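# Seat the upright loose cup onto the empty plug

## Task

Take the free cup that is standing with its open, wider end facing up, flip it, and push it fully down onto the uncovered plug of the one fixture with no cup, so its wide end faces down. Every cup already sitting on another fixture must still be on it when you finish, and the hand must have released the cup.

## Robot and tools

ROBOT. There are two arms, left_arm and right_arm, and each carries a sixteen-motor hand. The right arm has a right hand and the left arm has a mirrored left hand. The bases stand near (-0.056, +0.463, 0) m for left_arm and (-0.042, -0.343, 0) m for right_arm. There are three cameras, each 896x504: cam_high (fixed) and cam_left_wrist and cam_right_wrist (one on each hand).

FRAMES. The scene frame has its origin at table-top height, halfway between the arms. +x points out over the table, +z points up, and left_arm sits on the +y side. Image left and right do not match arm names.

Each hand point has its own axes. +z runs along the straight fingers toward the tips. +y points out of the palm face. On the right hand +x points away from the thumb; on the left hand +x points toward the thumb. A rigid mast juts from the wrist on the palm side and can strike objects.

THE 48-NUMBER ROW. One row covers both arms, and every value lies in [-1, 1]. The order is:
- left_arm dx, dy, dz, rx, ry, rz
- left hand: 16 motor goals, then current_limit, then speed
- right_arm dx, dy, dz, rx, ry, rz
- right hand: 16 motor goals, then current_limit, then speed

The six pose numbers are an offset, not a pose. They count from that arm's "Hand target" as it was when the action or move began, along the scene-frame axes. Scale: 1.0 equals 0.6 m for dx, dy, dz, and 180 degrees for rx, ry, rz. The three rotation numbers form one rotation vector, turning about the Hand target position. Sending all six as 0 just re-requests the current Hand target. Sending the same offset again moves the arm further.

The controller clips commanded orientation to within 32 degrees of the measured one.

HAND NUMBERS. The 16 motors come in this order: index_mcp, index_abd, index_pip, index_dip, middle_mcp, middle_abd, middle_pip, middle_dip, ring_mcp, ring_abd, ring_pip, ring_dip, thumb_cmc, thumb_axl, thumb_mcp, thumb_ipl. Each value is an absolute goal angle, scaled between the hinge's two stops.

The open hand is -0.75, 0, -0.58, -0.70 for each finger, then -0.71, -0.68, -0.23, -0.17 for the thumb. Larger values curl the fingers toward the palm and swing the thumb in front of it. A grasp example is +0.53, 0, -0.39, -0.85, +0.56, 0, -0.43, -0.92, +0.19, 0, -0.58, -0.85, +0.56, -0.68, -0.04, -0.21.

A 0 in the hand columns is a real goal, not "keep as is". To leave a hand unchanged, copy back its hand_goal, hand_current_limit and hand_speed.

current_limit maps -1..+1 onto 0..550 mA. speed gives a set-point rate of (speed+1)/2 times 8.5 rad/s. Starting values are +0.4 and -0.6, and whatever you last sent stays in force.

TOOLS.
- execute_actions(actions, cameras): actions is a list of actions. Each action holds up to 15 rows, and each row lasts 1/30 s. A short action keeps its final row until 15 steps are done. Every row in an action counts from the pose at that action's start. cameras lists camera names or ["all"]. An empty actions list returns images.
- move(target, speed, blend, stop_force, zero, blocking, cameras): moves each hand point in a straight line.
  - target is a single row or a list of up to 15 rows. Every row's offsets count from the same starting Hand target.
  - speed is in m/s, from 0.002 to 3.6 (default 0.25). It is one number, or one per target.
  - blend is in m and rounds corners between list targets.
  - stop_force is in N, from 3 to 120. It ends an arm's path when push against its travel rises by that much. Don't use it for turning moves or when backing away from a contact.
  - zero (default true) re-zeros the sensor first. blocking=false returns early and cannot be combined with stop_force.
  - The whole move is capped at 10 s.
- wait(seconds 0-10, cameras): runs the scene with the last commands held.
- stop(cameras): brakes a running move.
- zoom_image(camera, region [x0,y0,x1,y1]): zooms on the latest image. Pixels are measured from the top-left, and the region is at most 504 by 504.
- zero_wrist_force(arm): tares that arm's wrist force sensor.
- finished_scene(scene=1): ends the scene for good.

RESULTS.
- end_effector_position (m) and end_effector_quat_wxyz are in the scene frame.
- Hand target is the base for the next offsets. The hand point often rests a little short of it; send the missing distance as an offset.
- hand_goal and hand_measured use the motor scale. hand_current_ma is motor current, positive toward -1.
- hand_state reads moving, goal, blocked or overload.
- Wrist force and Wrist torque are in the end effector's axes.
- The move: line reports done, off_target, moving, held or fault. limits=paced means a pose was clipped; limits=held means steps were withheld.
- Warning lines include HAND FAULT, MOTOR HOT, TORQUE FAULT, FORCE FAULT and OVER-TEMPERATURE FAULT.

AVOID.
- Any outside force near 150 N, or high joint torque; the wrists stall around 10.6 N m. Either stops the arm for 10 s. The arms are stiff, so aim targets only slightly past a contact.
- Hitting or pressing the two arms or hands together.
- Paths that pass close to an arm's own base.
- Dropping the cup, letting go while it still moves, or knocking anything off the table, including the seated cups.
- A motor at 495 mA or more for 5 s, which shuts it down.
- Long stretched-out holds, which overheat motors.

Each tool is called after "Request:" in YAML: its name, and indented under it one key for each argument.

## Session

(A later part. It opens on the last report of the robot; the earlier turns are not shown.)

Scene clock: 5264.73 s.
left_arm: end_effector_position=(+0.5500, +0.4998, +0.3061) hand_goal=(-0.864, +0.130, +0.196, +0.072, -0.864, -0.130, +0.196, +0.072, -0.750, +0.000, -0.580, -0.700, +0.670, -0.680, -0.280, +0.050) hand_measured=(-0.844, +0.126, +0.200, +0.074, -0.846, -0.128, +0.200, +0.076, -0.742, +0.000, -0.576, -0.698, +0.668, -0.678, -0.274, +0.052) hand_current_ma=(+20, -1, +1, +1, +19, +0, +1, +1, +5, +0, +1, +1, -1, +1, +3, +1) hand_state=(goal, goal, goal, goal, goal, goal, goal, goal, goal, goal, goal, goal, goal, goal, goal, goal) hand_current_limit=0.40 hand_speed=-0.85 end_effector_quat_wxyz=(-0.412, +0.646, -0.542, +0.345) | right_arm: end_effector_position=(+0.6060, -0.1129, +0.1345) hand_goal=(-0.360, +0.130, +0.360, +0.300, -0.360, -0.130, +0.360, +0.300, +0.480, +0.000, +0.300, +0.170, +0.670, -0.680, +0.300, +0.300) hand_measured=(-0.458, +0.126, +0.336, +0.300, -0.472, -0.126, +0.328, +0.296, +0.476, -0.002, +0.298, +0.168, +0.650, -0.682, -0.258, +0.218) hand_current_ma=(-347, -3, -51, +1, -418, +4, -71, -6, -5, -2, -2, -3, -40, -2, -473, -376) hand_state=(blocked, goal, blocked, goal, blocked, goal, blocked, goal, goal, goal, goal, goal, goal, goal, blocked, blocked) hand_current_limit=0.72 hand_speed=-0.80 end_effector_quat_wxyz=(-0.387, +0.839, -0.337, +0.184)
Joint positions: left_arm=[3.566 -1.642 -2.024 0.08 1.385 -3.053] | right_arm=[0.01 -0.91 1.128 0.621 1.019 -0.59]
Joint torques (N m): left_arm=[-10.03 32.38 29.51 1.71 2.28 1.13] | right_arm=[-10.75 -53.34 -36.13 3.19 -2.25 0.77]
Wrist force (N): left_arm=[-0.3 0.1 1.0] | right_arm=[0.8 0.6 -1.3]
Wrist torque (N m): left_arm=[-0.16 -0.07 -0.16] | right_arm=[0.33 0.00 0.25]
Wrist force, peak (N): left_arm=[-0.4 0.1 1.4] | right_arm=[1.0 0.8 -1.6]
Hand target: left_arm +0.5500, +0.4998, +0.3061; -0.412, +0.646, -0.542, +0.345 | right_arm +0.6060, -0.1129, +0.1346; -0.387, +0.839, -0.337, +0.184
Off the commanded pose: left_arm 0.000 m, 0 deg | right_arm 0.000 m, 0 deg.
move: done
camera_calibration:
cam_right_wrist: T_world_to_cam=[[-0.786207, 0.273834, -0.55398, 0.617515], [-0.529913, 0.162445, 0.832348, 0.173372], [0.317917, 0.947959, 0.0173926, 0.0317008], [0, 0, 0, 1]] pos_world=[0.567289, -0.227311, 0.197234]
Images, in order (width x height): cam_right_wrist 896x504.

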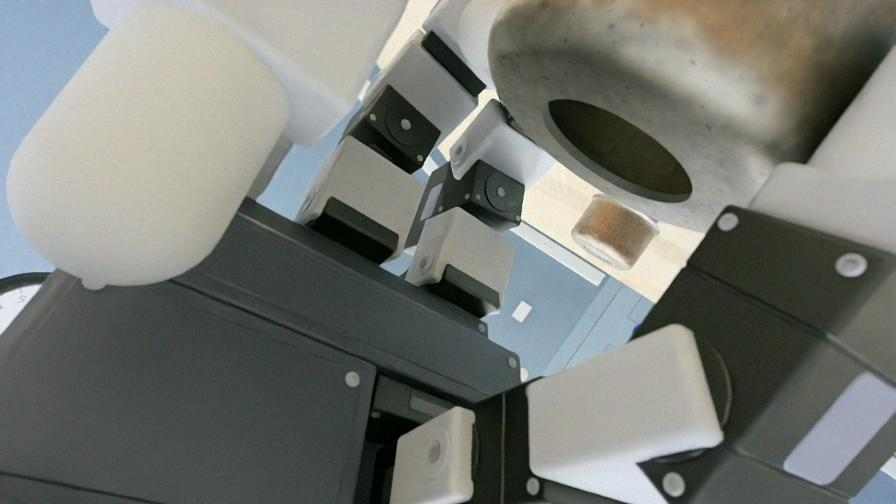

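Request:
move:
  target: [0.0833,-0.1,-0.0433,0.1307,0.0915,-0.3814,-0.863,0.13,0.197,0.072,-0.863,-0.13,0.197,0.072,-0.75,0,-0.58,-0.70,0.67,-0.68,-0.28,0.05,0.4,-0.85,0,0,0,0,0,0,-0.36,0.13,0.36,0.30,-0.36,-0.13,0.36,0.30,0.48,0,0.30,0.17,0.67,-0.68,0.30,0.30,0.72,-0.8]
  speed: 0.3
  cameras: ["cam_high","cam_left_wrist"]

Scene clock: 5337.43 s.
left_arm: end_effector_position=(+0.6000, +0.4398, +0.2801) hand_goal=(-0.864, +0.130, +0.196, +0.072, -0.864, -0.130, +0.196, +0.072, -0.750, +0.000, -0.580, -0.700, +0.670, -0.680, -0.280, +0.050) hand_measured=(-0.848, +0.126, +0.200, +0.074, -0.848, -0.128, +0.198, +0.074, -0.742, +0.000, -0.576, -0.698, +0.668, -0.678, -0.274, +0.052) hand_current_ma=(+14, -1, +1, +1, +14, +0, +1, +1, +5, +0, +1, +1, -1, +1, +3, +1) hand_state=(goal, goal, goal, goal, goal, goal, goal, goal, goal, goal, goal, goal, goal, goal, goal, goal) hand_current_limit=0.40 hand_speed=-0.85 end_effector_quat_wxyz=(+0.186, -0.180, +0.913, -0.315) | right_arm: end_effector_position=(+0.6060, -0.1129, +0.1346) hand_goal=(-0.360, +0.130, +0.360, +0.300, -0.360, -0.130, +0.360, +0.300, +0.480, +0.000, +0.300, +0.170, +0.670, -0.680, +0.300, +0.300) hand_measured=(-0.458, +0.126, +0.336, +0.300, -0.472, -0.126, +0.328, +0.296, +0.476, -0.002, +0.298, +0.168, +0.650, -0.682, -0.258, +0.218) hand_current_ma=(-347, -3, -51, +1, -418, +4, -71, -6, -5, -2, -2, -3, -40, -2, -473, -376) hand_state=(blocked, goal, blocked, goal, blocked, goal, blocked, goal, goal, goal, goal, goal, goal, goal, blocked, blocked) hand_current_limit=0.72 hand_speed=-0.80 end_effector_quat_wxyz=(-0.387, +0.839, -0.337, +0.184)
Joint positions: left_arm=[3.483 -1.819 -1.587 -0.935 0.905 -1.792] | right_arm=[0.01 -0.91 1.128 0.621 1.019 -0.59]
Joint torques (N m): left_arm=[-10.94 25.28 33.79 -0.22 1.89 1.91] | right_arm=[-10.1 -51.88 -35.68 3.4 -2.32 -0.98]
Wrist force (N): left_arm=[-0.6 0.0 1.1] | right_arm=[0.9 0.5 -1.8]
Wrist torque (N m): left_arm=[-0.08 0.03 -0.21] | right_arm=[0.35 -0.01 0.26]
Wrist force, peak (N): left_arm=[-0.3 -0.2 1.6] | right_arm=[1.2 0.7 -1.7]
Hand target: left_arm +0.6000, +0.4398, +0.2801; +0.186, -0.180, +0.913, -0.315 | right_arm +0.6060, -0.1129, +0.1346; -0.387, +0.839, -0.337, +0.184
Off the commanded pose: left_arm 0.000 m, 0 deg | right_arm 0.000 m, 0 deg.
move: done
camera_calibration:
cam_left_wrist: T_world_to_cam=[[0.821818, -0.156363, 0.547875, -0.604362], [-0.569743, -0.230506, 0.788835, 0.179675], [0.00294359, -0.960426, -0.27852, 0.631086], [0, 0, 0, 1]] pos_world=[0.597187, 0.553027, 0.365151]
Images, in order (width x height): cam_high 896x504, cam_left_wrist 896x504.

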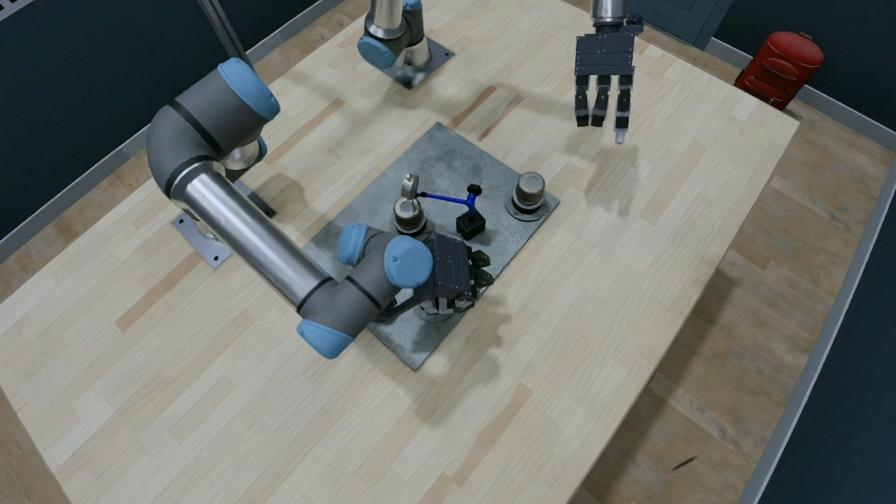

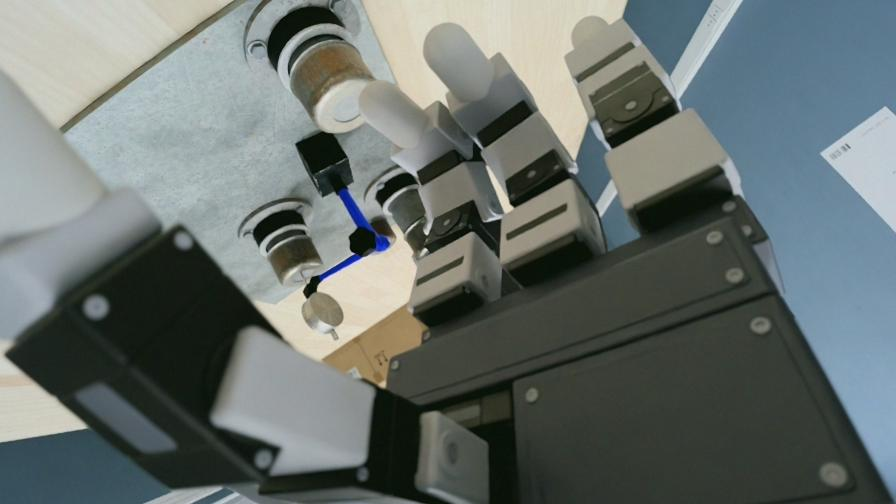

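Request:
zoom_image:
  camera: "cam_left_wrist"
  region: [340, 150, 440, 270]

Scaled by 4.200 from the camera's 896x504 image, which has a finer 1280x720 frame.

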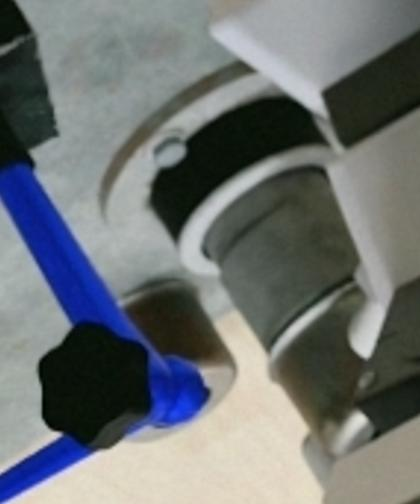

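Request:
move:
  target: [0.03,0,0.02,-0.0443,-0.0179,0.0614,-0.863,0.13,0.197,0.072,-0.863,-0.13,0.197,0.072,-0.75,0,-0.58,-0.70,0.67,-0.68,-0.28,0.05,0.4,-0.85,0,0,0,0,0,0,-0.36,0.13,0.36,0.30,-0.36,-0.13,0.36,0.30,0.48,0,0.30,0.17,0.67,-0.68,0.30,0.30,0.72,-0.8]
  speed: 0.2
  cameras: ["cam_left_wrist"]

Request:
zoom_image:
  camera: "cam_left_wrist"
  region: [260, 120, 400, 260]

Scene clock: 5363.97 s.
left_arm: end_effector_position=(+0.6180, +0.4398, +0.2921) hand_goal=(-0.864, +0.130, +0.196, +0.072, -0.864, -0.130, +0.196, +0.072, -0.750, +0.000, -0.580, -0.700, +0.670, -0.680, -0.280, +0.050) hand_measured=(-0.848, +0.126, +0.200, +0.074, -0.848, -0.128, +0.198, +0.074, -0.742, +0.000, -0.576, -0.698, +0.668, -0.678, -0.274, +0.052) hand_current_ma=(+14, -1, +1, +1, +13, +0, +1, +1, +5, +0, +1, +1, -1, +1, +3, +1) hand_state=(goal, goal, goal, goal, goal, goal, goal, goal, goal, goal, goal, goal, goal, goal, goal, goal) hand_current_limit=0.40 hand_speed=-0.85 end_effector_quat_wxyz=(+0.228, -0.270, +0.862, -0.363) | right_arm: end_effector_position=(+0.6060, -0.1129, +0.1346) hand_goal=(-0.360, +0.130, +0.360, +0.300, -0.360, -0.130, +0.360, +0.300, +0.480, +0.000, +0.300, +0.170, +0.670, -0.680, +0.300, +0.300) hand_measured=(-0.458, +0.126, +0.336, +0.300, -0.472, -0.126, +0.328, +0.296, +0.476, -0.002, +0.298, +0.168, +0.650, -0.682, -0.258, +0.218) hand_current_ma=(-347, -3, -51, +1, -418, +4, -71, -6, -5, -2, -2, -3, -40, -2, -473, -376) hand_state=(blocked, goal, blocked, goal, blocked, goal, blocked, goal, goal, goal, goal, goal, goal, goal, blocked, blocked) hand_current_limit=0.72 hand_speed=-0.80 end_effector_quat_wxyz=(-0.387, +0.839, -0.337, +0.184)
Joint positions: left_arm=[3.513 -1.835 -1.619 -0.699 0.843 -2.069] | right_arm=[0.01 -0.91 1.128 0.621 1.019 -0.59]
Joint torques (N m): left_arm=[11.36 25.44 10.99 5.96 -2.01 -2.3] | right_arm=[-8.85 -48.83 -35.41 3.31 -2.25 -1.09]
Wrist force (N): left_arm=[-0.2 0.1 0.8] | right_arm=[1.0 0.7 -1.5]
Wrist torque (N m): left_arm=[-0.07 -0.02 -0.10] | right_arm=[0.36 -0.02 0.27]
Wrist force, peak (N): left_arm=[-0.6 -0.3 1.3] | right_arm=[0.9 0.4 -1.9]
Hand target: left_arm +0.6180, +0.4398, +0.2921; +0.228, -0.270, +0.862, -0.363 | right_arm +0.6060, -0.1129, +0.1346; -0.387, +0.839, -0.337, +0.184
Off the commanded pose: left_arm 0.000 m, 0 deg | right_arm 0.000 m, 0 deg.
move: done
camera_calibration:
cam_left_wrist: T_world_to_cam=[[0.796806, 0.0804905, 0.598851, -0.729345], [-0.569657, -0.230395, 0.788929, 0.180374], [0.201474, -0.969762, -0.137728, 0.474616], [0, 0, 0, 1]] pos_world=[0.588274, 0.560528, 0.359835]
Images, in order (width x height): cam_left_wrist 896x504.

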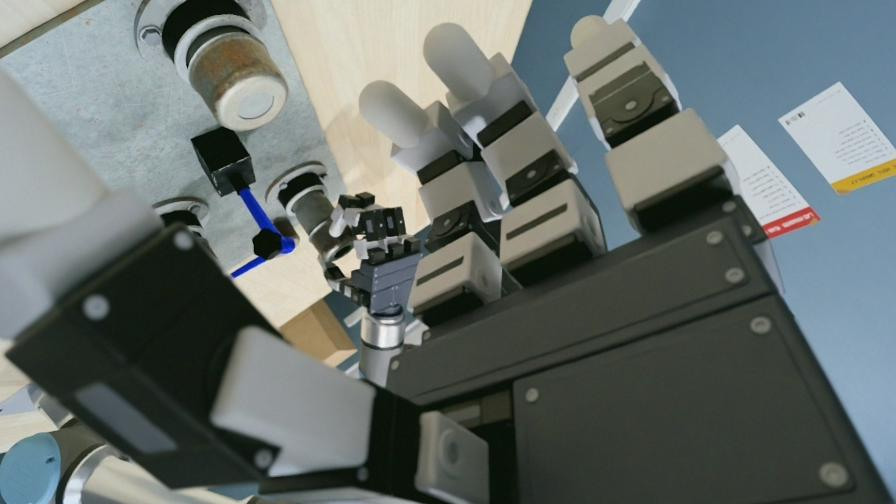

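Scaled by 3.600 from the camera's 896x504 image, which has a finer 1280x720 frame.

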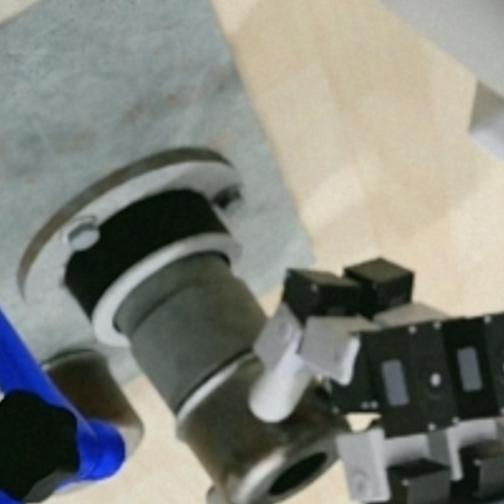

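Request:
zoom_image:
  camera: "cam_left_wrist"
  region: [275, 165, 365, 265]

Scaled by 5.040 from the camera's 896x504 image, which has a finer 1280x720 frame.

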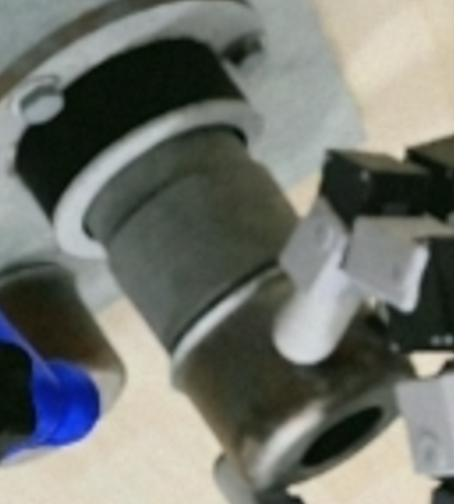

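Request:
move:
  target:
    - [0,0,0,0,0,0,-0.863,0.13,0.197,0.072,-0.863,-0.13,0.197,0.072,-0.75,0,-0.58,-0.70,0.67,-0.68,-0.28,0.05,0.4,-0.85,-0.01,0,0,0,0,0,-0.36,0.13,0.36,0.30,-0.36,-0.13,0.36,0.30,0.48,0,0.30,0.17,0.67,-0.68,0.30,0.30,0.72,-0.8]
    - [0,0,0,0,0,0,-0.863,0.13,0.197,0.072,-0.863,-0.13,0.197,0.072,-0.75,0,-0.58,-0.70,0.67,-0.68,-0.28,0.05,0.4,-0.85,-0.01,0,-0.0825,0,0,0,-0.36,0.13,0.36,0.30,-0.36,-0.13,0.36,0.30,0.48,0,0.30,0.17,0.67,-0.68,0.30,0.30,0.72,-0.8]
  speed: 0.015
  stop_force: 3.5
  cameras: ["cam_left_wrist","cam_right_wrist"]

Request:
zoom_image:
  camera: "cam_left_wrist"
  region: [275, 165, 365, 265]

Request:
zoom_image:
  camera: "cam_right_wrist"
  region: [530, 80, 710, 220]

Scene clock: 5481.93 s.
left_arm: end_effector_position=(+0.6180, +0.4398, +0.2921) hand_goal=(-0.864, +0.130, +0.196, +0.072, -0.864, -0.130, +0.196, +0.072, -0.750, +0.000, -0.580, -0.700, +0.670, -0.680, -0.280, +0.050) hand_measured=(-0.848, +0.126, +0.200, +0.074, -0.848, -0.128, +0.198, +0.074, -0.742, +0.000, -0.576, -0.698, +0.668, -0.678, -0.274, +0.052) hand_current_ma=(+14, -1, +1, +1, +13, +0, +1, +1, +5, +0, +1, +1, -1, +1, +3, +1) hand_state=(goal, goal, goal, goal, goal, goal, goal, goal, goal, goal, goal, goal, goal, goal, goal, goal) hand_current_limit=0.40 hand_speed=-0.85 end_effector_quat_wxyz=(+0.228, -0.270, +0.862, -0.363) | right_arm: end_effector_position=(+0.6001, -0.1129, +0.1321) hand_goal=(-0.360, +0.130, +0.360, +0.300, -0.360, -0.130, +0.360, +0.300, +0.480, +0.000, +0.300, +0.170, +0.670, -0.680, +0.300, +0.300) hand_measured=(-0.456, +0.126, +0.336, +0.308, -0.472, -0.126, +0.334, +0.306, +0.476, -0.002, +0.298, +0.168, +0.648, -0.682, -0.258, +0.218) hand_current_ma=(-344, -3, -49, +14, -418, +4, -58, +10, -5, -2, -2, -3, -43, -2, -473, -376) hand_state=(blocked, goal, blocked, goal, blocked, goal, blocked, goal, goal, goal, goal, goal, blocked, goal, blocked, blocked) hand_current_limit=0.72 hand_speed=-0.80 end_effector_quat_wxyz=(-0.387, +0.839, -0.337, +0.184)
Joint positions: left_arm=[3.513 -1.835 -1.619 -0.699 0.843 -2.069] | right_arm=[0.01 -0.924 1.157 0.606 1.019 -0.59]
Joint torques (N m): left_arm=[10.51 25.71 10.89 5.93 1.84 -2.34] | right_arm=[-6.37 -51.74 -34.3 3.8 -1.88 -0.51]
Wrist force (N): left_arm=[-0.7 0.0 0.9] | right_arm=[1.1 -1.3 -0.8]
Wrist torque (N m): left_arm=[-0.09 0.04 -0.13] | right_arm=[0.37 -0.01 0.24]
Wrist force, peak (N): left_arm=[-0.4 0.1 1.4] | right_arm=[0.9 -3.6 -2.4]
Hand target: left_arm +0.6180, +0.4398, +0.2921; +0.228, -0.270, +0.862, -0.363 | right_arm +0.6001, -0.1129, +0.1321; -0.387, +0.839, -0.337, +0.184 (not the last commanded pose)
Off the commanded pose: left_arm 0.000 m, 0 deg | right_arm 0.047 m, 0 deg.
move: contact (right_arm); path passed 1 of 2 targets
camera_calibration:
cam_left_wrist: T_world_to_cam=[[0.796782, 0.0805852, 0.59887, -0.729399], [-0.569623, -0.230583, 0.788898, 0.180493], [0.201663, -0.96971, -0.137821, 0.474606], [0, 0, 0, 1]] pos_world=[0.588274, 0.560628, 0.359835]
cam_right_wrist: T_world_to_cam=[[-0.786102, 0.273777, -0.554157, 0.611509], [-0.530123, 0.162374, 0.832228, 0.172368], [0.317826, 0.947988, 0.0174927, 0.0336568], [0, 0, 0, 1]] pos_world=[0.561388, -0.227311, 0.194833]
Images, in order (width x height): cam_left_wrist 896x504, cam_right_wrist 896x504.

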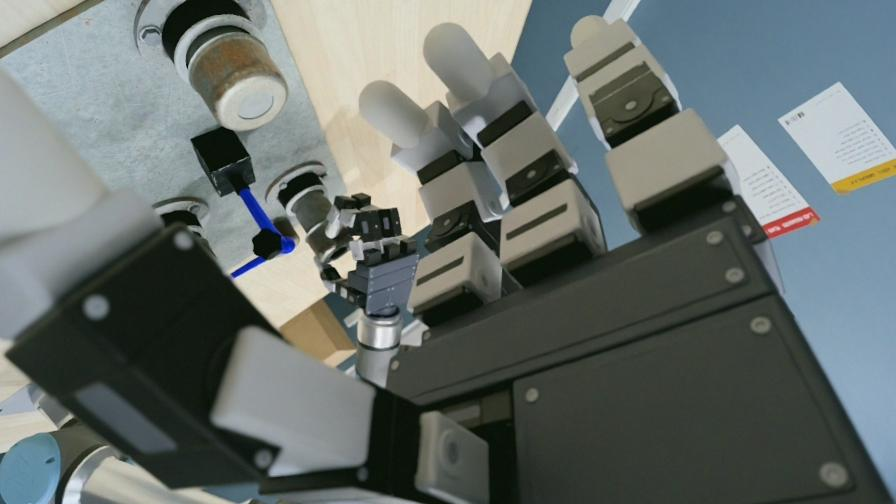

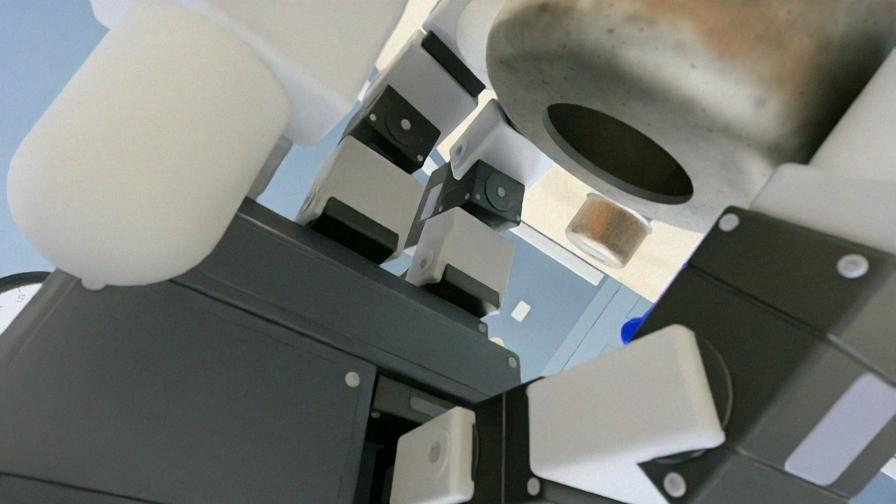

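Scaled by 5.040 from the camera's 896x504 image, which has a finer 1280x720 frame.

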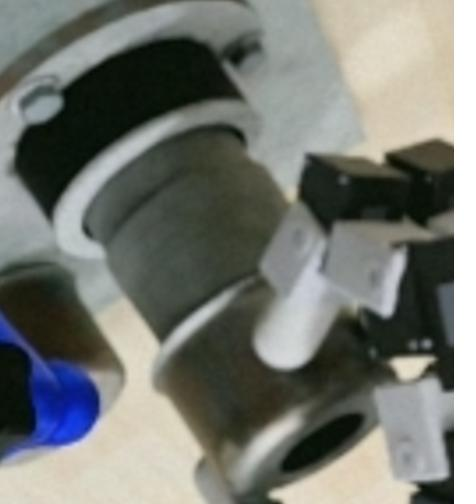

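Scaled by 2.800 from the camera's 896x504 image, which has a finer 1280x720 frame.

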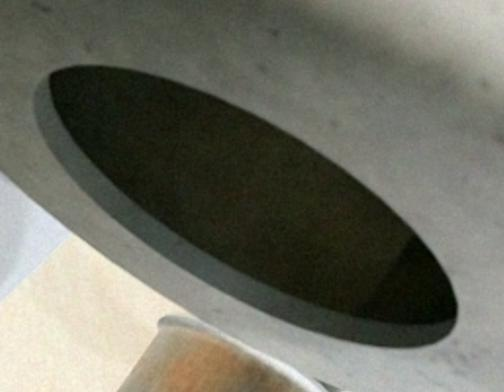

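Request:
move:
  target:
    - [0,0,0,0,0,0,-0.863,0.13,0.197,0.072,-0.863,-0.13,0.197,0.072,-0.75,0,-0.58,-0.70,0.67,-0.68,-0.28,0.05,0.4,-0.85,0,0,0.007,0,0,0,-0.36,0.13,0.36,0.30,-0.36,-0.13,0.36,0.30,0.48,0,0.30,0.17,0.67,-0.68,0.30,0.30,0.72,-0.8]
    - [0,0,0,0,0,0,-0.863,0.13,0.197,0.072,-0.863,-0.13,0.197,0.072,-0.75,0,-0.58,-0.70,0.67,-0.68,-0.28,0.05,0.4,-0.85,0,0.0067,0.007,0,0,0,-0.36,0.13,0.36,0.30,-0.36,-0.13,0.36,0.30,0.48,0,0.30,0.17,0.67,-0.68,0.30,0.30,0.72,-0.8]
    - [0,0,0,0,0,0,-0.863,0.13,0.197,0.072,-0.863,-0.13,0.197,0.072,-0.75,0,-0.58,-0.70,0.67,-0.68,-0.28,0.05,0.4,-0.85,0,0.0067,-0.08,0,0,0,-0.36,0.13,0.36,0.30,-0.36,-0.13,0.36,0.30,0.48,0,0.30,0.17,0.67,-0.68,0.30,0.30,0.72,-0.8]
  speed: 0.015
  stop_force: 3.5
  cameras: ["cam_left_wrist","cam_right_wrist"]

Request:
zoom_image:
  camera: "cam_left_wrist"
  region: [275, 165, 365, 265]

Request:
zoom_image:
  camera: "cam_right_wrist"
  region: [530, 80, 710, 220]

Scene clock: 5536.07 s.
left_arm: end_effector_position=(+0.6180, +0.4398, +0.2921) hand_goal=(-0.864, +0.130, +0.196, +0.072, -0.864, -0.130, +0.196, +0.072, -0.750, +0.000, -0.580, -0.700, +0.670, -0.680, -0.280, +0.050) hand_measured=(-0.848, +0.126, +0.200, +0.074, -0.848, -0.128, +0.198, +0.074, -0.742, +0.000, -0.576, -0.698, +0.668, -0.678, -0.274, +0.052) hand_current_ma=(+14, -1, +1, +1, +13, +0, +1, +1, +5, +0, +1, +1, -1, +1, +3, +1) hand_state=(goal, goal, goal, goal, goal, goal, goal, goal, goal, goal, goal, goal, goal, goal, goal, goal) hand_current_limit=0.40 hand_speed=-0.85 end_effector_quat_wxyz=(+0.228, -0.270, +0.862, -0.363) | right_arm: end_effector_position=(+0.6001, -0.1088, +0.1282) hand_goal=(-0.360, +0.130, +0.360, +0.300, -0.360, -0.130, +0.360, +0.300, +0.480, +0.000, +0.300, +0.170, +0.670, -0.680, +0.300, +0.300) hand_measured=(-0.454, +0.126, +0.336, +0.308, -0.472, -0.126, +0.342, +0.320, +0.476, -0.002, +0.298, +0.168, +0.644, -0.682, -0.260, +0.218) hand_current_ma=(-335, -3, -50, +13, -418, +4, -36, +39, -5, -2, -2, -3, -54, -2, -473, -376) hand_state=(blocked, goal, blocked, goal, blocked, goal, goal, goal, goal, goal, goal, goal, blocked, goal, blocked, blocked) hand_current_limit=0.72 hand_speed=-0.80 end_effector_quat_wxyz=(-0.387, +0.839, -0.337, +0.184)
Joint positions: left_arm=[3.513 -1.835 -1.619 -0.699 0.843 -2.069] | right_arm=[0.017 -0.92 1.16 0.596 1.023 -0.584]
Joint torques (N m): left_arm=[9.02 29.21 10.84 5.78 1.7 -2.32] | right_arm=[5.14 -52.04 -34.17 3.98 1.33 1.26]
Wrist force (N): left_arm=[-0.3 0.0 1.0] | right_arm=[0.9 -1.7 -0.9]
Wrist torque (N m): left_arm=[-0.10 -0.01 -0.10] | right_arm=[0.40 0.04 0.12]
Wrist force, peak (N): left_arm=[-0.5 0.0 1.3] | right_arm=[0.5 -4.5 -2.6]
Hand target: left_arm +0.6180, +0.4398, +0.2921; +0.228, -0.270, +0.862, -0.363 | right_arm +0.6001, -0.1088, +0.1282; -0.387, +0.839, -0.337, +0.184 (not the last commanded pose)
Off the commanded pose: left_arm 0.000 m, 0 deg | right_arm 0.044 m, 0 deg.
move: contact (right_arm); path passed 2 of 3 targets
camera_calibration:
cam_left_wrist: T_world_to_cam=[[0.796782, 0.0805852, 0.59887, -0.729399], [-0.569623, -0.230583, 0.788898, 0.180493], [0.201663, -0.96971, -0.137821, 0.474606], [0, 0, 0, 1]] pos_world=[0.588274, 0.560628, 0.359835]
cam_right_wrist: T_world_to_cam=[[-0.786102, 0.273777, -0.554157, 0.608253], [-0.530123, 0.162374, 0.832228, 0.174964], [0.317826, 0.947988, 0.0174927, 0.0299331], [0, 0, 0, 1]] pos_world=[0.561388, -0.223311, 0.190933]
Images, in order (width x height): cam_left_wrist 896x504, cam_right_wrist 896x504.

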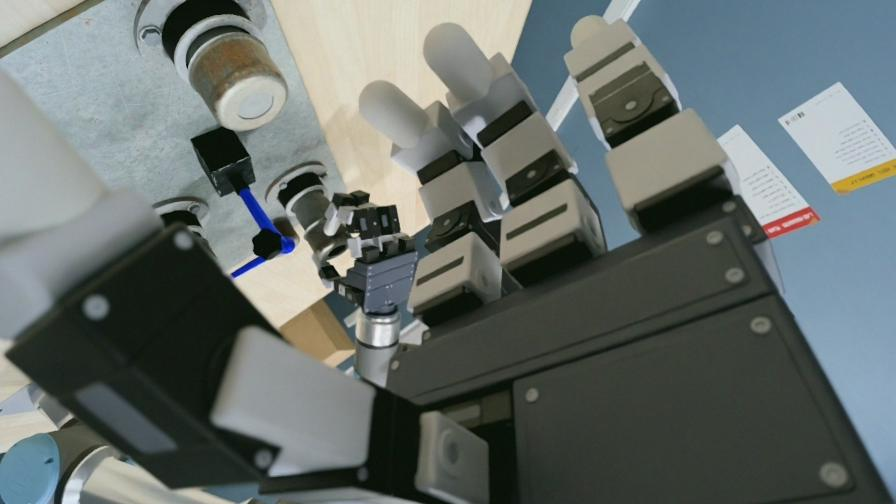

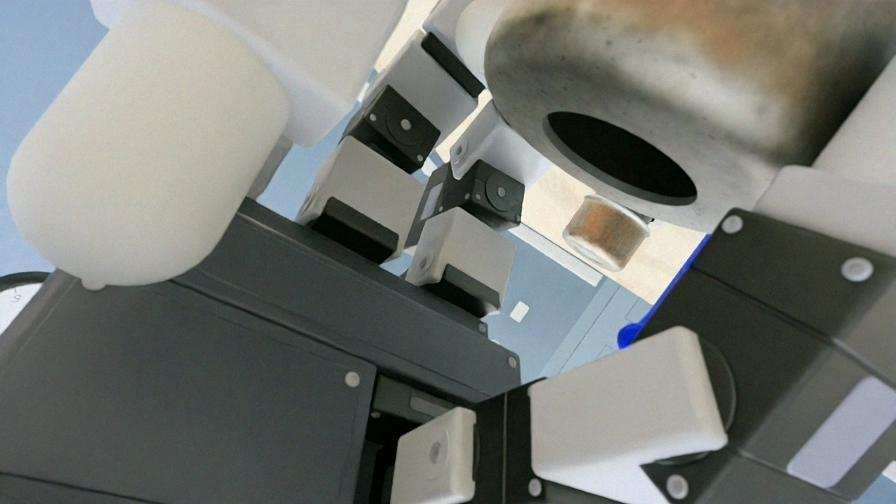

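Scaled by 5.040 from the camera's 896x504 image, which has a finer 1280x720 frame.

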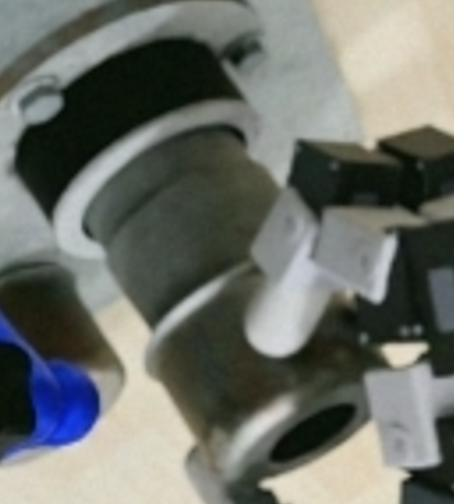

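Scaled by 2.800 from the camera's 896x504 image, which has a finer 1280x720 frame.

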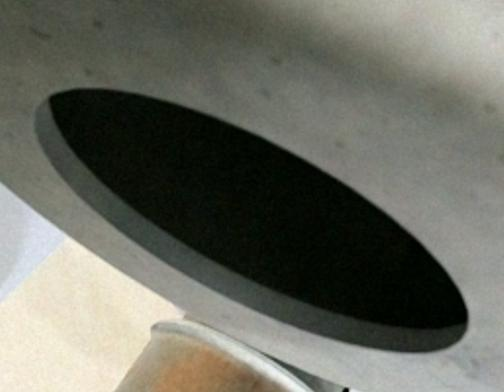

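Request:
move:
  target:
    - [0,0,0,0,0,0,-0.863,0.13,0.197,0.072,-0.863,-0.13,0.197,0.072,-0.75,0,-0.58,-0.70,0.67,-0.68,-0.28,0.05,0.4,-0.85,0,0,0.006,0,0,0,-0.36,0.13,0.36,0.30,-0.36,-0.13,0.36,0.30,0.48,0,0.30,0.17,0.67,-0.68,0.30,0.30,0.72,-0.8]
    - [0,0,0,0,0,0,-0.863,0.13,0.197,0.072,-0.863,-0.13,0.197,0.072,-0.75,0,-0.58,-0.70,0.67,-0.68,-0.28,0.05,0.4,-0.85,0.005,0.002,0.006,0,0,0,-0.36,0.13,0.36,0.30,-0.36,-0.13,0.36,0.30,0.48,0,0.30,0.17,0.67,-0.68,0.30,0.30,0.72,-0.8]
    - [0,0,0,0,0,0,-0.863,0.13,0.197,0.072,-0.863,-0.13,0.197,0.072,-0.75,0,-0.58,-0.70,0.67,-0.68,-0.28,0.05,0.4,-0.85,0.005,0.002,-0.08,0,0,0,-0.36,0.13,0.36,0.30,-0.36,-0.13,0.36,0.30,0.48,0,0.30,0.17,0.67,-0.68,0.30,0.30,0.72,-0.8]
  speed: 0.015
  stop_force: 3.5
  cameras: ["cam_left_wrist","cam_right_wrist"]

Request:
zoom_image:
  camera: "cam_left_wrist"
  region: [275, 165, 365, 265]

Request:
zoom_image:
  camera: "cam_right_wrist"
  region: [530, 80, 710, 220]

Scene clock: 5576.73 s.
left_arm: end_effector_position=(+0.6180, +0.4398, +0.2921) hand_goal=(-0.864, +0.130, +0.196, +0.072, -0.864, -0.130, +0.196, +0.072, -0.750, +0.000, -0.580, -0.700, +0.670, -0.680, -0.280, +0.050) hand_measured=(-0.848, +0.126, +0.200, +0.074, -0.848, -0.128, +0.198, +0.074, -0.742, +0.000, -0.576, -0.698, +0.668, -0.678, -0.274, +0.052) hand_current_ma=(+14, -1, +1, +1, +13, +0, +1, +1, +5, +0, +1, +1, -1, +1, +3, +1) hand_state=(goal, goal, goal, goal, goal, goal, goal, goal, goal, goal, goal, goal, goal, goal, goal, goal) hand_current_limit=0.40 hand_speed=-0.85 end_effector_quat_wxyz=(+0.228, -0.270, +0.862, -0.363) | right_arm: end_effector_position=(+0.6031, -0.1076, +0.1180) hand_goal=(-0.360, +0.130, +0.360, +0.300, -0.360, -0.130, +0.360, +0.300, +0.480, +0.000, +0.300, +0.170, +0.670, -0.680, +0.300, +0.300) hand_measured=(-0.452, +0.126, +0.328, +0.300, -0.470, -0.126, +0.342, +0.330, +0.476, -0.002, +0.298, +0.168, +0.644, -0.682, -0.260, +0.220) hand_current_ma=(-324, -3, -72, +0, -415, +4, -35, +66, -5, -2, -2, -3, -57, -2, -473, -365) hand_state=(blocked, goal, blocked, goal, blocked, goal, goal, blocked, goal, goal, goal, goal, blocked, goal, blocked, blocked) hand_current_limit=0.72 hand_speed=-0.80 end_effector_quat_wxyz=(-0.387, +0.839, -0.337, +0.184)
Joint positions: left_arm=[3.513 -1.835 -1.619 -0.699 0.843 -2.069] | right_arm=[0.019 -0.905 1.162 0.578 1.025 -0.582]
Joint torques (N m): left_arm=[6.19 31.99 10.97 5.77 1.79 -2.3] | right_arm=[5.19 -52.5 -33.96 4.47 1.47 1.41]
Wrist force (N): left_arm=[-0.5 0.2 1.0] | right_arm=[1.4 -2.4 1.3]
Wrist torque (N m): left_arm=[-0.08 0.02 -0.12] | right_arm=[0.41 -0.02 0.12]
Wrist force, peak (N): left_arm=[-0.5 0.3 1.3] | right_arm=[2.9 -6.3 -1.0]
Hand target: left_arm +0.6180, +0.4398, +0.2921; +0.228, -0.270, +0.862, -0.363 | right_arm +0.6031, -0.1076, +0.1180; -0.387, +0.839, -0.337, +0.184 (not the last commanded pose)
Off the commanded pose: left_arm 0.000 m, 0 deg | right_arm 0.038 m, 0 deg.
move: contact (right_arm); path passed 2 of 3 targets
camera_calibration:
cam_left_wrist: T_world_to_cam=[[0.796782, 0.0805852, 0.59887, -0.729399], [-0.569623, -0.230583, 0.788898, 0.180493], [0.201663, -0.96971, -0.137821, 0.474606], [0, 0, 0, 1]] pos_world=[0.588274, 0.560628, 0.359835]
cam_right_wrist: T_world_to_cam=[[-0.786102, 0.273777, -0.554157, 0.60463], [-0.530123, 0.162374, 0.832228, 0.184849], [0.317826, 0.947988, 0.0174927, 0.0280205], [0, 0, 0, 1]] pos_world=[0.564388, -0.222111, 0.180733]
Images, in order (width x height): cam_left_wrist 896x504, cam_right_wrist 896x504.

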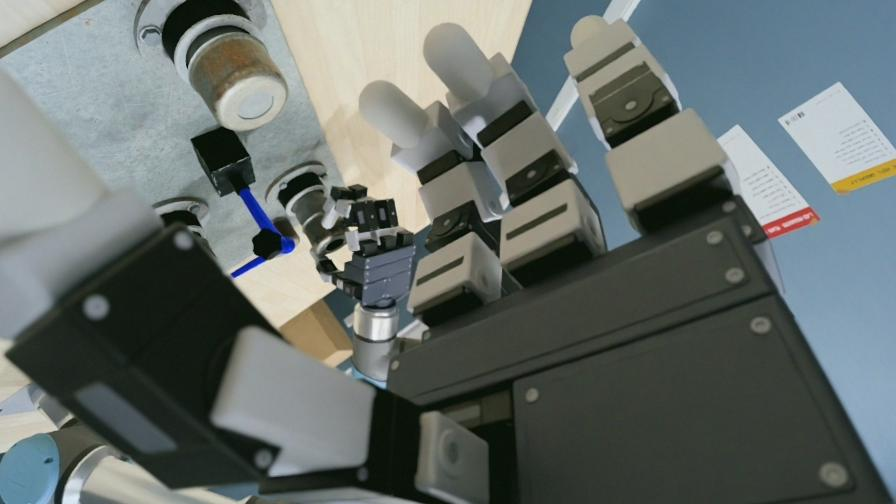

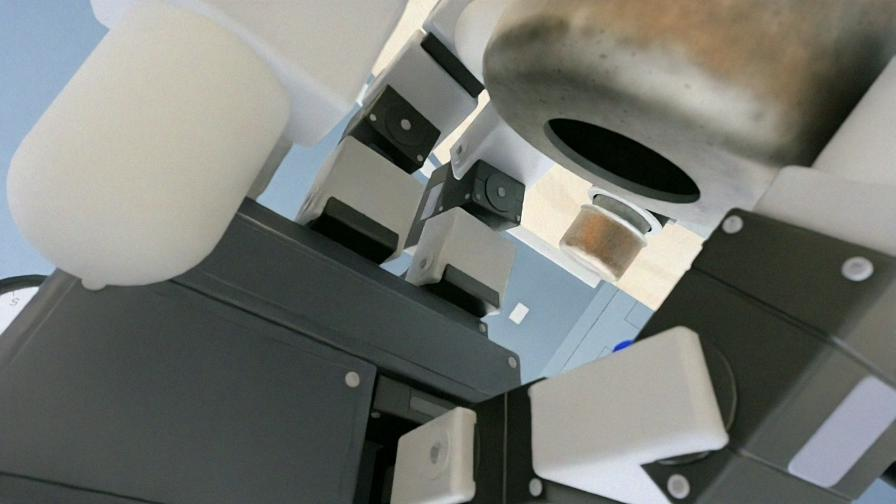

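Scaled by 5.040 from the camera's 896x504 image, which has a finer 1280x720 frame.

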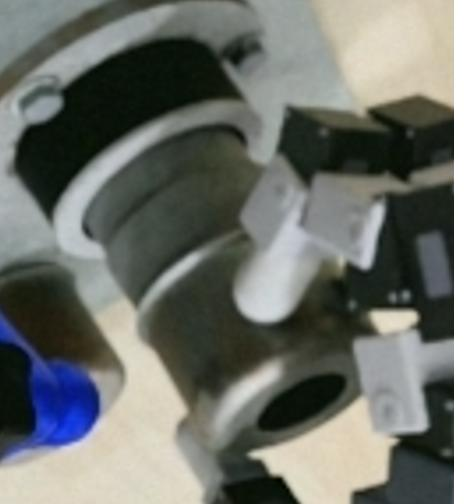

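Scaled by 2.800 from the camera's 896x504 image, which has a finer 1280x720 frame.

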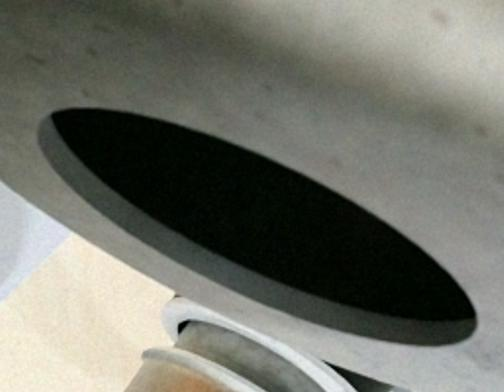

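Request:
move:
  target: [0,0,0,0,0,0,-0.863,0.13,0.197,0.072,-0.863,-0.13,0.197,0.072,-0.75,0,-0.58,-0.70,0.67,-0.68,-0.28,0.05,0.4,-0.85,0.0045,0.0035,0.001,0,0,0,-0.36,0.13,0.36,0.30,-0.36,-0.13,0.36,0.30,0.48,0,0.30,0.17,0.67,-0.68,0.30,0.30,0.72,-0.8]
  speed: 0.01
  cameras: ["cam_right_wrist"]

Request:
zoom_image:
  camera: "cam_right_wrist"
  region: [530, 80, 710, 220]

Scene clock: 5656.10 s.
left_arm: end_effector_position=(+0.6180, +0.4398, +0.2921) hand_goal=(-0.864, +0.130, +0.196, +0.072, -0.864, -0.130, +0.196, +0.072, -0.750, +0.000, -0.580, -0.700, +0.670, -0.680, -0.280, +0.050) hand_measured=(-0.848, +0.126, +0.200, +0.074, -0.848, -0.128, +0.198, +0.074, -0.742, +0.000, -0.576, -0.698, +0.668, -0.678, -0.274, +0.052) hand_current_ma=(+14, -1, +1, +1, +13, +0, +1, +1, +5, +0, +1, +1, -1, +1, +3, +1) hand_state=(goal, goal, goal, goal, goal, goal, goal, goal, goal, goal, goal, goal, goal, goal, goal, goal) hand_current_limit=0.40 hand_speed=-0.85 end_effector_quat_wxyz=(+0.228, -0.270, +0.862, -0.363) | right_arm: end_effector_position=(+0.6058, -0.1056, +0.1186) hand_goal=(-0.360, +0.130, +0.360, +0.300, -0.360, -0.130, +0.360, +0.300, +0.480, +0.000, +0.300, +0.170, +0.670, -0.680, +0.300, +0.300) hand_measured=(-0.434, +0.126, +0.326, +0.296, -0.456, -0.126, +0.336, +0.296, +0.476, -0.002, +0.298, +0.168, +0.644, -0.682, -0.270, +0.220) hand_current_ma=(-240, -3, -77, -5, -344, +4, -52, -4, -5, -2, -2, -3, -58, -2, -473, -365) hand_state=(blocked, goal, blocked, goal, blocked, goal, blocked, goal, goal, goal, goal, goal, blocked, goal, blocked, blocked) hand_current_limit=0.72 hand_speed=-0.80 end_effector_quat_wxyz=(-0.387, +0.839, -0.337, +0.184)
Joint positions: left_arm=[3.513 -1.835 -1.619 -0.699 0.843 -2.069] | right_arm=[0.023 -0.898 1.148 0.583 1.027 -0.579]
Joint torques (N m): left_arm=[4.67 34.47 11.3 5.65 1.74 -2.3] | right_arm=[7.57 -40.32 -36.73 2.67 1.31 1.57]
Wrist force (N): left_arm=[-0.3 -0.2 1.0] | right_arm=[1.3 1.0 -4.7]
Wrist torque (N m): left_arm=[-0.13 -0.01 -0.10] | right_arm=[0.28 -0.02 0.17]
Wrist force, peak (N): left_arm=[-0.6 0.0 1.3] | right_arm=[1.3 1.0 -4.7]
Hand target: left_arm +0.6180, +0.4398, +0.2921; +0.228, -0.270, +0.862, -0.363 | right_arm +0.6058, -0.1055, +0.1186; -0.387, +0.839, -0.337, +0.184
Off the commanded pose: left_arm 0.000 m, 0 deg | right_arm 0.000 m, 0 deg.
move: done
camera_calibration:
cam_right_wrist: T_world_to_cam=[[-0.786102, 0.273777, -0.554157, 0.60651], [-0.530123, 0.162374, 0.832228, 0.18544], [0.317826, 0.947988, 0.0174927, 0.0251611], [0, 0, 0, 1]] pos_world=[0.567088, -0.220011, 0.181333]
Images, in order (width x height): cam_right_wrist 896x504.

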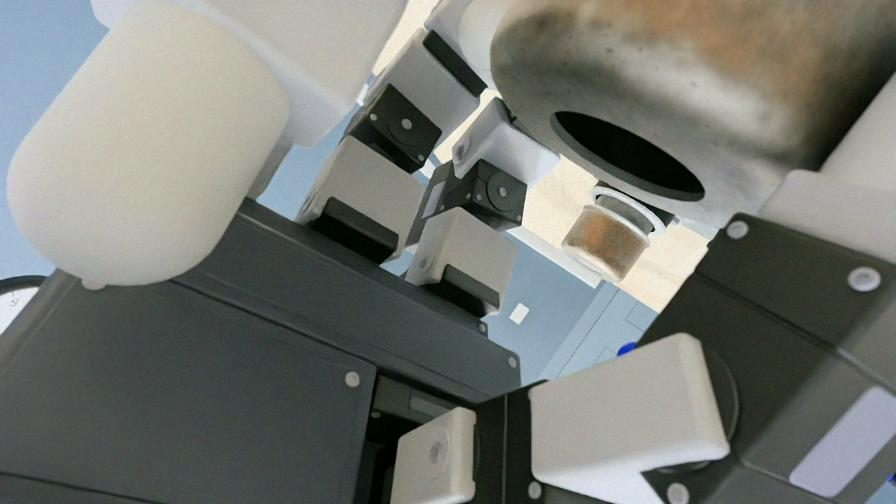

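Scaled by 2.800 from the camera's 896x504 image, which has a finer 1280x720 frame.

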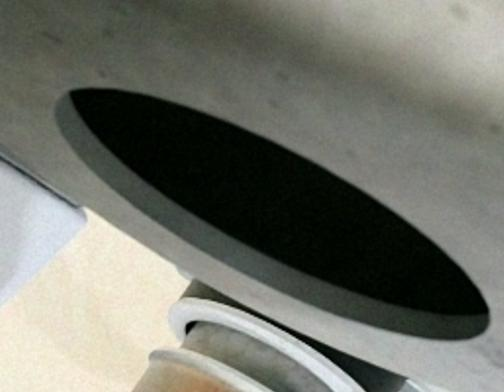

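Request:
move:
  target: [0,0,0,0,0,0,-0.863,0.13,0.197,0.072,-0.863,-0.13,0.197,0.072,-0.75,0,-0.58,-0.70,0.67,-0.68,-0.28,0.05,0.4,-0.85,0,-0.0015,0,0,0.0083,0,-0.36,0.13,0.36,0.30,-0.36,-0.13,0.36,0.30,0.48,0,0.30,0.17,0.67,-0.68,0.30,0.30,0.72,-0.8]
  speed: 0.02

Request:
move:
  target: [0,0,0,0,0,0,-0.863,0.13,0.197,0.072,-0.863,-0.13,0.197,0.072,-0.75,0,-0.58,-0.70,0.67,-0.68,-0.28,0.05,0.4,-0.85,0,0,-0.06,0,0,0,-0.36,0.13,0.36,0.30,-0.36,-0.13,0.36,0.30,0.48,0,0.30,0.17,0.67,-0.68,0.30,0.30,0.72,-0.8]
  speed: 0.015
  stop_force: 5
  cameras: ["cam_left_wrist","cam_right_wrist"]

Request:
zoom_image:
  camera: "cam_left_wrist"
  region: [275, 165, 365, 265]

Request:
zoom_image:
  camera: "cam_right_wrist"
  region: [530, 80, 710, 220]

Scene clock: 5675.53 s.
left_arm: end_effector_position=(+0.6180, +0.4398, +0.2921) hand_goal=(-0.864, +0.130, +0.196, +0.072, -0.864, -0.130, +0.196, +0.072, -0.750, +0.000, -0.580, -0.700, +0.670, -0.680, -0.280, +0.050) hand_measured=(-0.848, +0.126, +0.200, +0.074, -0.848, -0.128, +0.198, +0.074, -0.742, +0.000, -0.576, -0.698, +0.668, -0.678, -0.274, +0.052) hand_current_ma=(+14, -1, +1, +1, +13, +0, +1, +1, +5, +0, +1, +1, -1, +1, +3, +1) hand_state=(goal, goal, goal, goal, goal, goal, goal, goal, goal, goal, goal, goal, goal, goal, goal, goal) hand_current_limit=0.40 hand_speed=-0.85 end_effector_quat_wxyz=(+0.228, -0.270, +0.862, -0.363) | right_arm: end_effector_position=(+0.6058, -0.1064, +0.1186) hand_goal=(-0.360, +0.130, +0.360, +0.300, -0.360, -0.130, +0.360, +0.300, +0.480, +0.000, +0.300, +0.170, +0.670, -0.680, +0.300, +0.300) hand_measured=(-0.434, +0.126, +0.322, +0.298, -0.456, -0.126, +0.328, +0.300, +0.476, -0.002, +0.298, +0.168, +0.642, -0.682, -0.270, +0.224) hand_current_ma=(-245, -3, -90, -1, -342, +4, -71, +0, -5, -2, -2, -3, -61, -2, -473, -339) hand_state=(blocked, goal, blocked, goal, blocked, goal, blocked, goal, goal, goal, goal, goal, blocked, goal, blocked, blocked) hand_current_limit=0.72 hand_speed=-0.80 end_effector_quat_wxyz=(-0.382, +0.841, -0.342, +0.173)
Joint positions: left_arm=[3.513 -1.835 -1.619 -0.699 0.843 -2.069] | right_arm=[0.021 -0.88 1.118 0.622 1.026 -0.58]
Joint torques (N m): left_arm=[3.9 37.1 11.37 5.67 1.71 -2.24] | right_arm=[-13.01 -42.37 -34.04 4.5 -1.92 -0.97]
Wrist force (N): left_arm=[-0.4 -0.1 0.9] | right_arm=[-0.8 -2.0 3.6]
Wrist torque (N m): left_arm=[-0.11 0.00 -0.11] | right_arm=[0.46 0.07 0.15]
Wrist force, peak (N): left_arm=[-0.3 0.1 1.3] | right_arm=[1.1 1.2 -4.8]
Hand target: left_arm +0.6180, +0.4398, +0.2921; +0.228, -0.270, +0.862, -0.363 | right_arm +0.6058, -0.1064, +0.1186; -0.382, +0.841, -0.342, +0.173
Off the commanded pose: left_arm 0.000 m, 0 deg | right_arm 0.000 m, 0 deg.
move: done

Scene clock: 5676.73 s.
left_arm: end_effector_position=(+0.6180, +0.4398, +0.2921) hand_goal=(-0.864, +0.130, +0.196, +0.072, -0.864, -0.130, +0.196, +0.072, -0.750, +0.000, -0.580, -0.700, +0.670, -0.680, -0.280, +0.050) hand_measured=(-0.848, +0.126, +0.200, +0.074, -0.848, -0.128, +0.198, +0.074, -0.742, +0.000, -0.576, -0.698, +0.668, -0.678, -0.274, +0.052) hand_current_ma=(+14, -1, +1, +1, +13, +0, +1, +1, +5, +0, +1, +1, -1, +1, +3, +1) hand_state=(goal, goal, goal, goal, goal, goal, goal, goal, goal, goal, goal, goal, goal, goal, goal, goal) hand_current_limit=0.40 hand_speed=-0.85 end_effector_quat_wxyz=(+0.228, -0.270, +0.862, -0.363) | right_arm: end_effector_position=(+0.6059, -0.1065, +0.1178) hand_goal=(-0.360, +0.130, +0.360, +0.300, -0.360, -0.130, +0.360, +0.300, +0.480, +0.000, +0.300, +0.170, +0.670, -0.680, +0.300, +0.300) hand_measured=(-0.434, +0.126, +0.324, +0.304, -0.456, -0.126, +0.330, +0.304, +0.476, -0.002, +0.298, +0.168, +0.642, -0.682, -0.270, +0.224) hand_current_ma=(-245, -3, -84, +5, -342, +4, -66, +4, -6, -2, -2, -3, -61, -2, -473, -338) hand_state=(blocked, goal, blocked, goal, blocked, goal, blocked, goal, goal, goal, goal, goal, blocked, goal, blocked, blocked) hand_current_limit=0.72 hand_speed=-0.80 end_effector_quat_wxyz=(-0.382, +0.841, -0.342, +0.173)
Joint positions: left_arm=[3.513 -1.835 -1.619 -0.699 0.843 -2.069] | right_arm=[0.021 -0.879 1.119 0.62 1.026 -0.58]
Joint torques (N m): left_arm=[3.26 36.78 10.92 5.76 1.76 -2.22] | right_arm=[-6.1 -54.19 -33.95 4.27 -1.86 -0.72]
Wrist force (N): left_arm=[-0.3 -0.1 0.8] | right_arm=[1.3 -0.7 0.5]
Wrist torque (N m): left_arm=[-0.10 -0.01 -0.11] | right_arm=[0.42 0.01 0.14]
Wrist force, peak (N): left_arm=[-0.5 0.1 1.2] | right_arm=[1.7 -4.4 -2.4]
Hand target: left_arm +0.6180, +0.4398, +0.2921; +0.228, -0.270, +0.862, -0.363 | right_arm +0.6059, -0.1065, +0.1178; -0.382, +0.841, -0.342, +0.173 (not the last commanded pose)
Off the commanded pose: left_arm 0.000 m, 0 deg | right_arm 0.035 m, 0 deg.
move: contact (right_arm)
camera_calibration:
cam_left_wrist: T_world_to_cam=[[0.796782, 0.0805852, 0.59887, -0.729399], [-0.569623, -0.230583, 0.788898, 0.180493], [0.201663, -0.96971, -0.137821, 0.474606], [0, 0, 0, 1]] pos_world=[0.588274, 0.560628, 0.359835]
cam_right_wrist: T_world_to_cam=[[-0.800184, 0.273778, -0.53362, 0.612494], [-0.508392, 0.162399, 0.845674, 0.171479], [0.318187, 0.947983, 0.00923777, 0.026768], [0, 0, 0, 1]] pos_world=[0.568769, -0.220911, 0.181577]
Images, in order (width x height): cam_left_wrist 896x504, cam_right_wrist 896x504.

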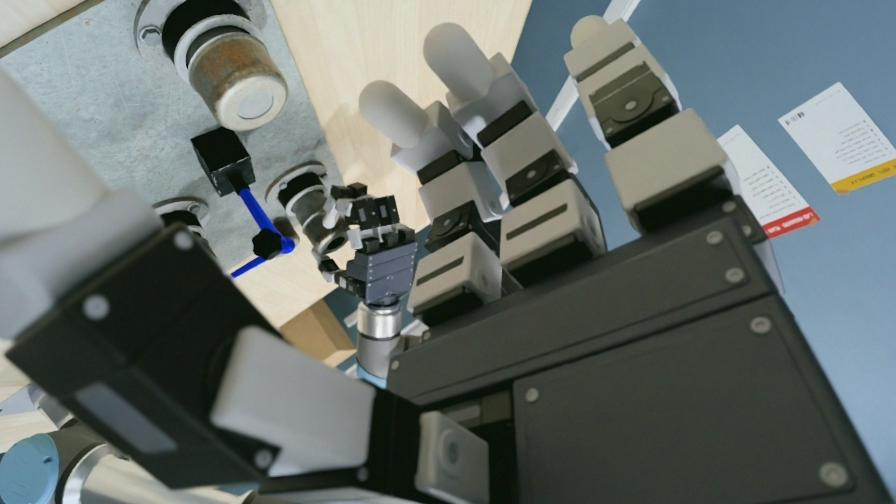

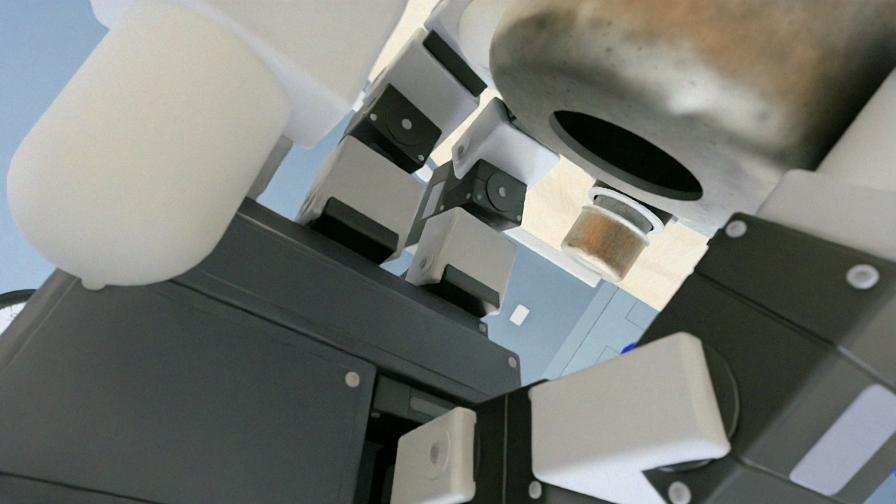

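Scaled by 5.040 from the camera's 896x504 image, which has a finer 1280x720 frame.

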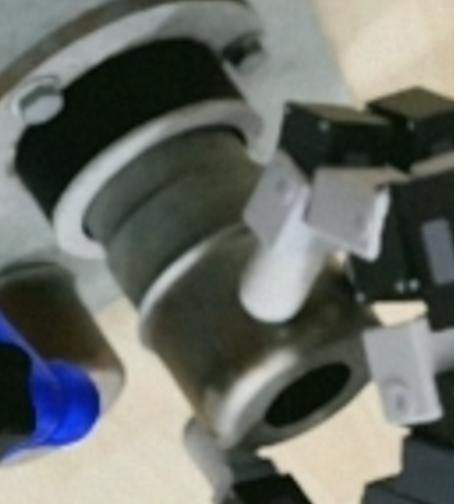

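Scaled by 2.800 from the camera's 896x504 image, which has a finer 1280x720 frame.

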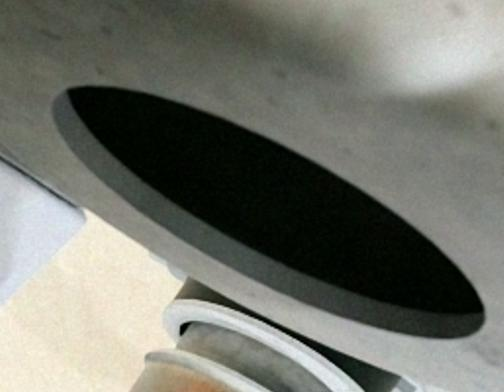

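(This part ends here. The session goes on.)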